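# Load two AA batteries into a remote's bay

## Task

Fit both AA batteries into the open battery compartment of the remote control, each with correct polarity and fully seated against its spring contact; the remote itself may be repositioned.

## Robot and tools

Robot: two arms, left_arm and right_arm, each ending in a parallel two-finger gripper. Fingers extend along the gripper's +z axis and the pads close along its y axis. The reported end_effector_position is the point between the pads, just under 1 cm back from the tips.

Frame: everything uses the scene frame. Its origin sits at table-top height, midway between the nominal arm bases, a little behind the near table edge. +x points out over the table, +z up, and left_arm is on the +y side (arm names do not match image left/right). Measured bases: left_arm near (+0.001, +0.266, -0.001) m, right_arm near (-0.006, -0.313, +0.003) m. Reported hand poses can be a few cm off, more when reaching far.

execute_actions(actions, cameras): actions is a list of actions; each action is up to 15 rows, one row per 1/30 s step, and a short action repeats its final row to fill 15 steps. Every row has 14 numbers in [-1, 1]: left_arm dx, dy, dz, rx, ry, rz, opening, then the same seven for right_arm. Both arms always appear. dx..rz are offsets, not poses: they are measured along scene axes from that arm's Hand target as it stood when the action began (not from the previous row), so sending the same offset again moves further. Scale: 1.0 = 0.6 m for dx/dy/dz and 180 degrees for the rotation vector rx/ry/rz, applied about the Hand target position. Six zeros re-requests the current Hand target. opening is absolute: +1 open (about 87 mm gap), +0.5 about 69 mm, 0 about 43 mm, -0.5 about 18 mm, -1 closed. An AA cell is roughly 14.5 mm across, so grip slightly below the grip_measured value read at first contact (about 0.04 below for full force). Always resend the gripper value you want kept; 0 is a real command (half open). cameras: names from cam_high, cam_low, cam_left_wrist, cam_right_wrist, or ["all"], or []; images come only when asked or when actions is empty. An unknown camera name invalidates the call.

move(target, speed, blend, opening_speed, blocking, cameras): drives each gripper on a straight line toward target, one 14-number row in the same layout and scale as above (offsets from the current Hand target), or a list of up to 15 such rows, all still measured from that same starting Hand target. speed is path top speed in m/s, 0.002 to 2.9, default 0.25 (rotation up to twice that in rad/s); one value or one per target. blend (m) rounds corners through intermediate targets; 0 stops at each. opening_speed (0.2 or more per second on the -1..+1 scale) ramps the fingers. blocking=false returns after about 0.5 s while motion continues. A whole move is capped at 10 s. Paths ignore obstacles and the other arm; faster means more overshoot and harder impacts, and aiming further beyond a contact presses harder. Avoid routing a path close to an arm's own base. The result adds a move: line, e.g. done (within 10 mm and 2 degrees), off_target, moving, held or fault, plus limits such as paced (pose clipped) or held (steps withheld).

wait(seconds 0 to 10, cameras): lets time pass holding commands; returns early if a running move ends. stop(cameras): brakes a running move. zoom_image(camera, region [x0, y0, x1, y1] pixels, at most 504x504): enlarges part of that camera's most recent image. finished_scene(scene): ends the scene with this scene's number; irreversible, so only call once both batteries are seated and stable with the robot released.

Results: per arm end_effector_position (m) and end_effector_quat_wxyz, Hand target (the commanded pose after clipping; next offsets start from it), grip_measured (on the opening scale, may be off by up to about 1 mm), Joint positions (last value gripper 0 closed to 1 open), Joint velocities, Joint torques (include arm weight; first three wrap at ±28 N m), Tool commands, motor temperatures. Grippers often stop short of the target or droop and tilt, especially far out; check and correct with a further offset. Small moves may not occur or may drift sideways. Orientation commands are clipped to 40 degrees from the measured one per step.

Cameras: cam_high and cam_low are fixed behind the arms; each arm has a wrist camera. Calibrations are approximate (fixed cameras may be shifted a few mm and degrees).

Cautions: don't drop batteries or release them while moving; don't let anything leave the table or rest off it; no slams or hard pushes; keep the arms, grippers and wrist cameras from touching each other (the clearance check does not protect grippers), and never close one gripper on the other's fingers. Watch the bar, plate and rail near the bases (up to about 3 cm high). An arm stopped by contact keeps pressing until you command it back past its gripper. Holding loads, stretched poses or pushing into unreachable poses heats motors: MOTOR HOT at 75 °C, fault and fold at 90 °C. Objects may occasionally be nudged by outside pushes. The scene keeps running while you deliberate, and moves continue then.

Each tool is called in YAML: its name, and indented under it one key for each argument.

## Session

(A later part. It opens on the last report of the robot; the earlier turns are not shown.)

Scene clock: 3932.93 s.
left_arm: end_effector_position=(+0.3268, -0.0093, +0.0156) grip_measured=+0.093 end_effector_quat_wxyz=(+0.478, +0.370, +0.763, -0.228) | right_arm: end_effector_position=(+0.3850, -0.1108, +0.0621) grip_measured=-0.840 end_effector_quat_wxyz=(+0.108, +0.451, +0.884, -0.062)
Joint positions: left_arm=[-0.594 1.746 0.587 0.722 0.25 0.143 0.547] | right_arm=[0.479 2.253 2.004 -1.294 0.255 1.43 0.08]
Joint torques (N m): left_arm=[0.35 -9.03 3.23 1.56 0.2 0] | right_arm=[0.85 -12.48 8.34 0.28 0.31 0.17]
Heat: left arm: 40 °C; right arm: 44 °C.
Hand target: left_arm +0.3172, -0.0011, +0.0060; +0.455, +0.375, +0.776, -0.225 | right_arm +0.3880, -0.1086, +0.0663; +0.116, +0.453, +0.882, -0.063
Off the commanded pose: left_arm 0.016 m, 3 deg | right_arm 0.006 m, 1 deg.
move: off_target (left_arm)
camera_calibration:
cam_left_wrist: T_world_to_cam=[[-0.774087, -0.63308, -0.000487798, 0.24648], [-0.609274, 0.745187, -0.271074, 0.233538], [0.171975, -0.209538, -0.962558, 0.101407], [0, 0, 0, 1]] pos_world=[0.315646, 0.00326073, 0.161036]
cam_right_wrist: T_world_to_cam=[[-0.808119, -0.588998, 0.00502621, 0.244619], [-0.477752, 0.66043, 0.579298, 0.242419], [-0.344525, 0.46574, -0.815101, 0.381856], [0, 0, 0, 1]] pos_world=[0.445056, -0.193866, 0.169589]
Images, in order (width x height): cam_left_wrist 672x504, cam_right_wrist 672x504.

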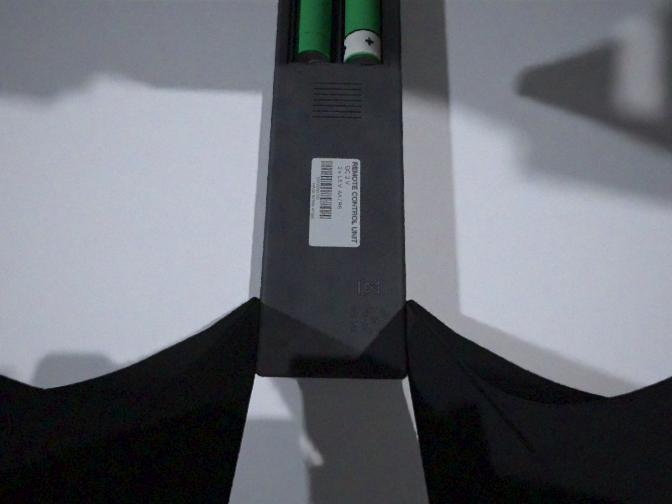

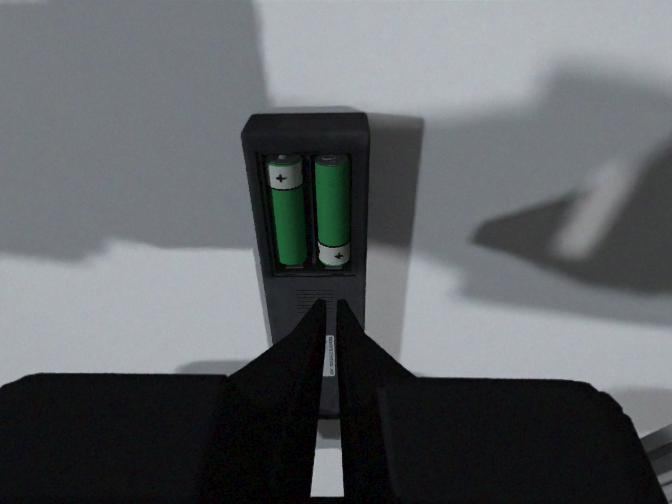

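zoom_image:
  camera: "cam_right_wrist"
  region: [240, 140, 380, 280]

zoom_image:
  camera: "cam_right_wrist"
  region: [250, 140, 370, 200]

Scaled by 3.600.

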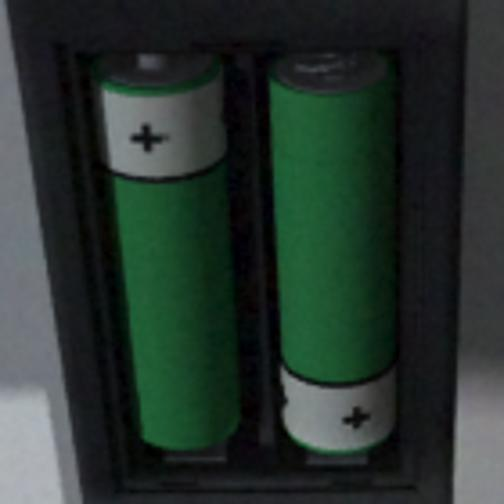

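Scaled by 4.200.

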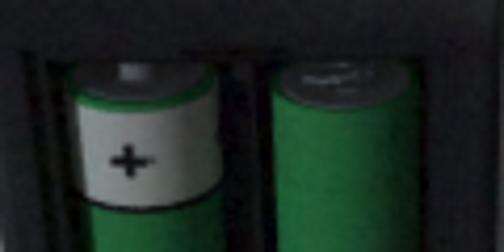

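move:
  target:
    - [0.016,-0.0137,0.013,0,0,0,-0.05,-0.03,-0.04,0.1,0,0,0,-0.84]
    - [0.016,-0.0137,0.013,0,0,0,0.7,-0.05,-0.08,0.15,0,0,0,-0.84]
  speed: 0.06
  opening_speed: 0.4
  cameras: ["cam_left_wrist","cam_right_wrist"]

Scene clock: 3978.53 s.
left_arm: end_effector_position=(+0.3257, -0.0086, +0.0109) grip_measured=+0.700 end_effector_quat_wxyz=(+0.458, +0.372, +0.775, -0.225) | right_arm: end_effector_position=(+0.3560, -0.1536, +0.1306) grip_measured=-0.840 end_effector_quat_wxyz=(+0.093, +0.451, +0.884, -0.083)
Joint positions: left_arm=[-0.594 1.745 0.617 0.644 0.25 0.143 0.85] | right_arm=[0.42 2.115 2.055 -1.519 0.255 1.376 0.08]
Joint torques (N m): left_arm=[-0.08 -8.53 6.01 1.79 0.16 -0.01] | right_arm=[-0.09 -16.54 8.06 0.18 0.28 0]
Heat: left arm: 40 °C; right arm: 48 °C.
Hand target: left_arm +0.3268, -0.0094, +0.0138; +0.456, +0.375, +0.776, -0.225 | right_arm +0.3581, -0.1565, +0.1563; +0.116, +0.453, +0.882, -0.063
Off the commanded pose: left_arm 0.003 m, 0 deg | right_arm 0.026 m, 3 deg.
move: off_target (right_arm)
camera_calibration:
cam_left_wrist: T_world_to_cam=[[-0.774156, -0.632873, 0.0124084, 0.246033], [-0.618628, 0.752289, -0.22663, 0.233694], [0.134093, -0.183123, -0.973902, 0.109849], [0, 0, 0, 1]] pos_world=[0.320308, 0.0000181035, 0.156891]
cam_right_wrist: T_world_to_cam=[[-0.810573, -0.583111, 0.0543409, 0.190973], [-0.447522, 0.676588, 0.584767, 0.20812], [-0.37775, 0.449677, -0.809379, 0.456244], [0, 0, 0, 1]] pos_world=[0.420282, -0.234616, 0.237195]
Images, in order (width x height): cam_left_wrist 672x504, cam_right_wrist 672x504.

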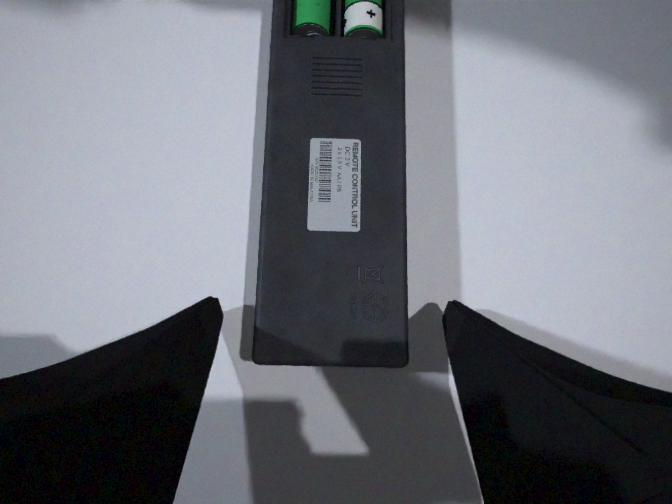

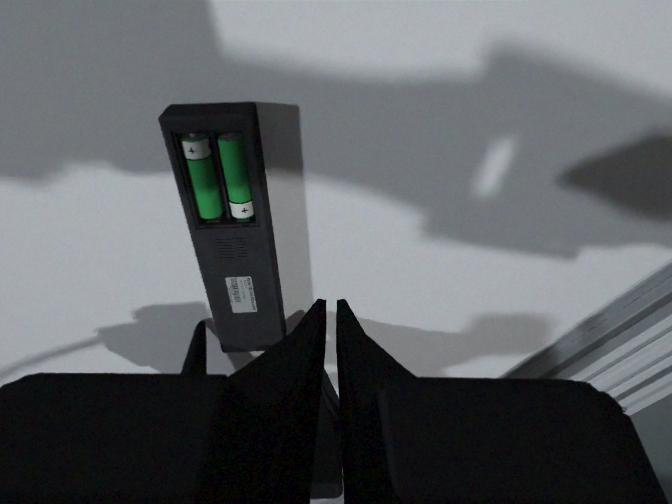

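move:
  target:
    - [-0.08,0.1,0.06,0,0,0,0.7,0.0,-0.05,0.03,0,0,0,-0.84]
    - [-0.12,0.15,0.12,0,0,0,0.7,0.0,-0.05,0.03,0,0,0,-0.84]
  speed: 0.1
  blend: [0.03, 0]
  cameras: ["all"]

zoom_image:
  camera: "cam_right_wrist"
  region: [140, 80, 320, 260]

zoom_image:
  camera: "cam_left_wrist"
  region: [220, 0, 460, 240]

Scene clock: 3988.77 s.
left_arm: end_effector_position=(+0.2567, +0.0792, +0.0843) grip_measured=+0.700 end_effector_quat_wxyz=(+0.457, +0.371, +0.777, -0.222) | right_arm: end_effector_position=(+0.3574, -0.1828, +0.1485) grip_measured=-0.840 end_effector_quat_wxyz=(+0.094, +0.450, +0.884, -0.082)
Joint positions: left_arm=[-0.427 1.027 0.425 0.087 0.391 0.226 0.85] | right_arm=[0.351 2.075 2.067 -1.551 0.255 1.302 0.08]
Joint torques (N m): left_arm=[0.68 -3.58 6.46 1.84 0.37 0.05] | right_arm=[-0.31 -16.29 8.03 0.24 0.24 0]
Heat: left arm: 40 °C; right arm: 51 °C.
Hand target: left_arm +0.2548, +0.0806, +0.0858; +0.456, +0.375, +0.776, -0.225 | right_arm +0.3581, -0.1865, +0.1743; +0.116, +0.453, +0.882, -0.062
Off the commanded pose: left_arm 0.003 m, 1 deg | right_arm 0.026 m, 3 deg.
joint sent to its limit (right arm) — joint 4 (wrist pitch), lower limit. The joint targets still meet the commanded pose.
move: off_target (right_arm); blend cut to 0.0263 m at target 1
camera_calibration:
cam_left_wrist: T_world_to_cam=[[-0.770404, -0.637443, 0.0119991, 0.246727], [-0.623598, 0.749489, -0.222243, 0.142665], [0.132674, -0.1787, -0.974917, 0.20684], [0, 0, 0, 1]] pos_world=[0.251603, 0.0873104, 0.230397]
cam_right_wrist: T_world_to_cam=[[-0.809113, -0.585248, 0.0531006, 0.173243], [-0.450003, 0.675168, 0.584504, 0.218768], [-0.377932, 0.449035, -0.809651, 0.484366], [0, 0, 0, 1]] pos_world=[0.421677, -0.263812, 0.255098]

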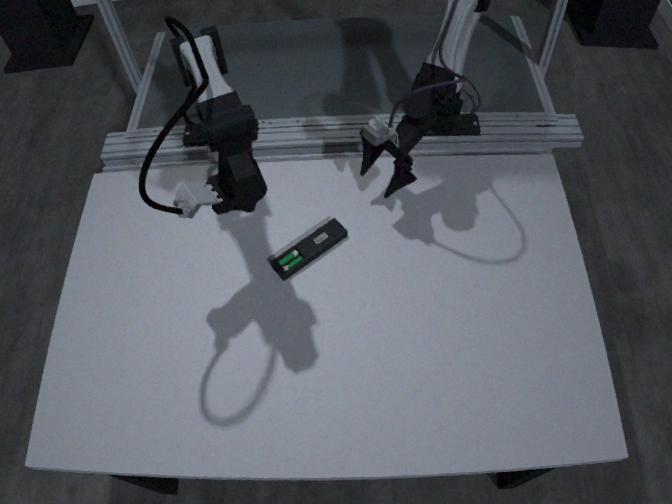

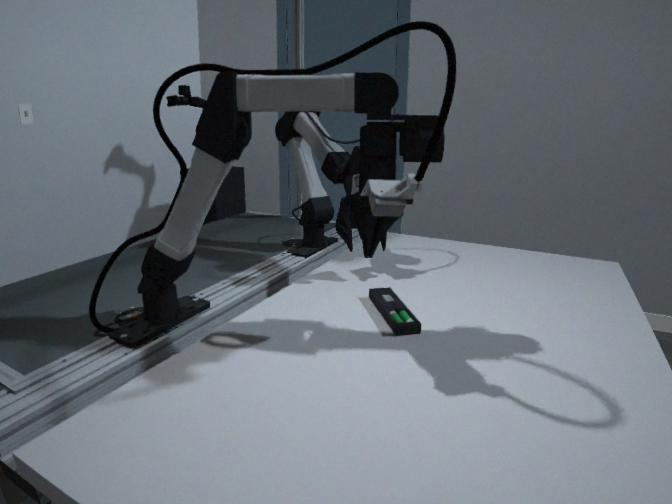

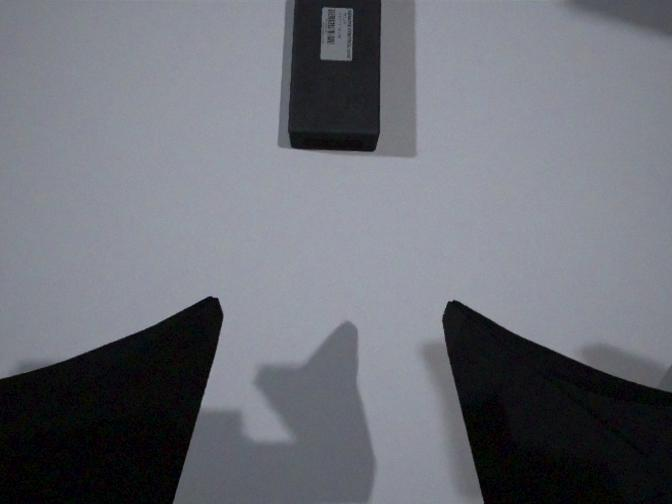

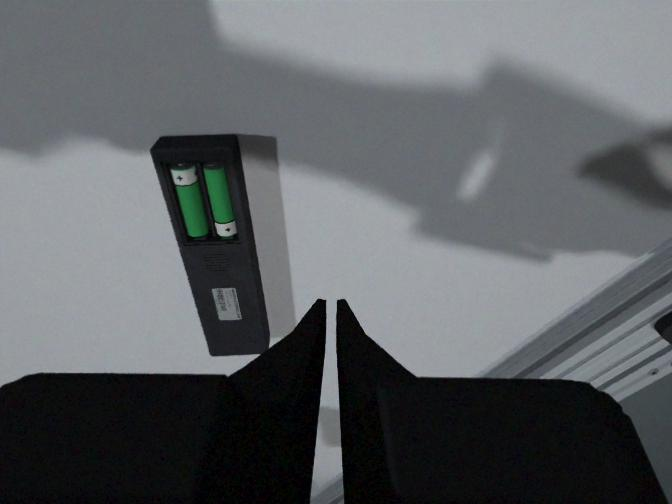

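Scaled by 2.800.

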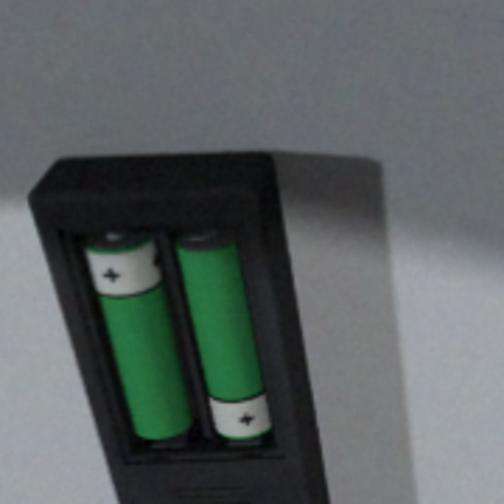

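Scaled by 2.100.

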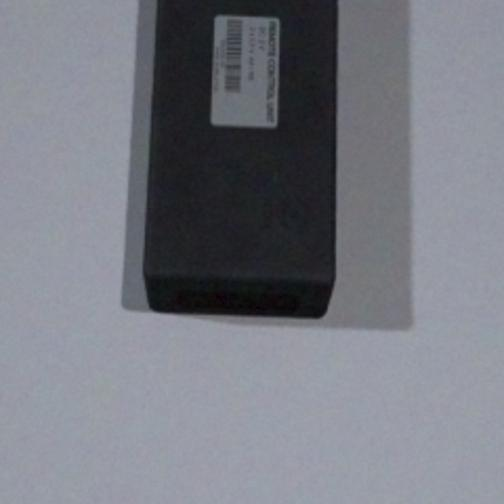

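zoom_image:
  camera: "cam_low"
  region: [355, 280, 435, 340]

zoom_image:
  camera: "cam_right_wrist"
  region: [140, 120, 260, 260]

Scaled by 6.300.

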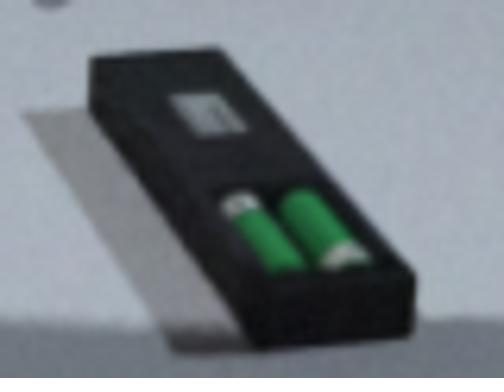

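Scaled by 3.600.

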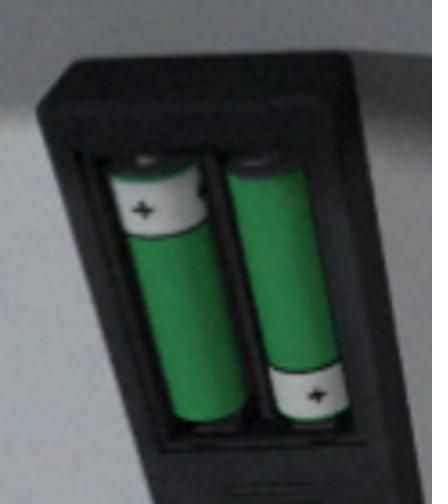

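finished_scene:
  scene: 2

The scene is finished: the task was done.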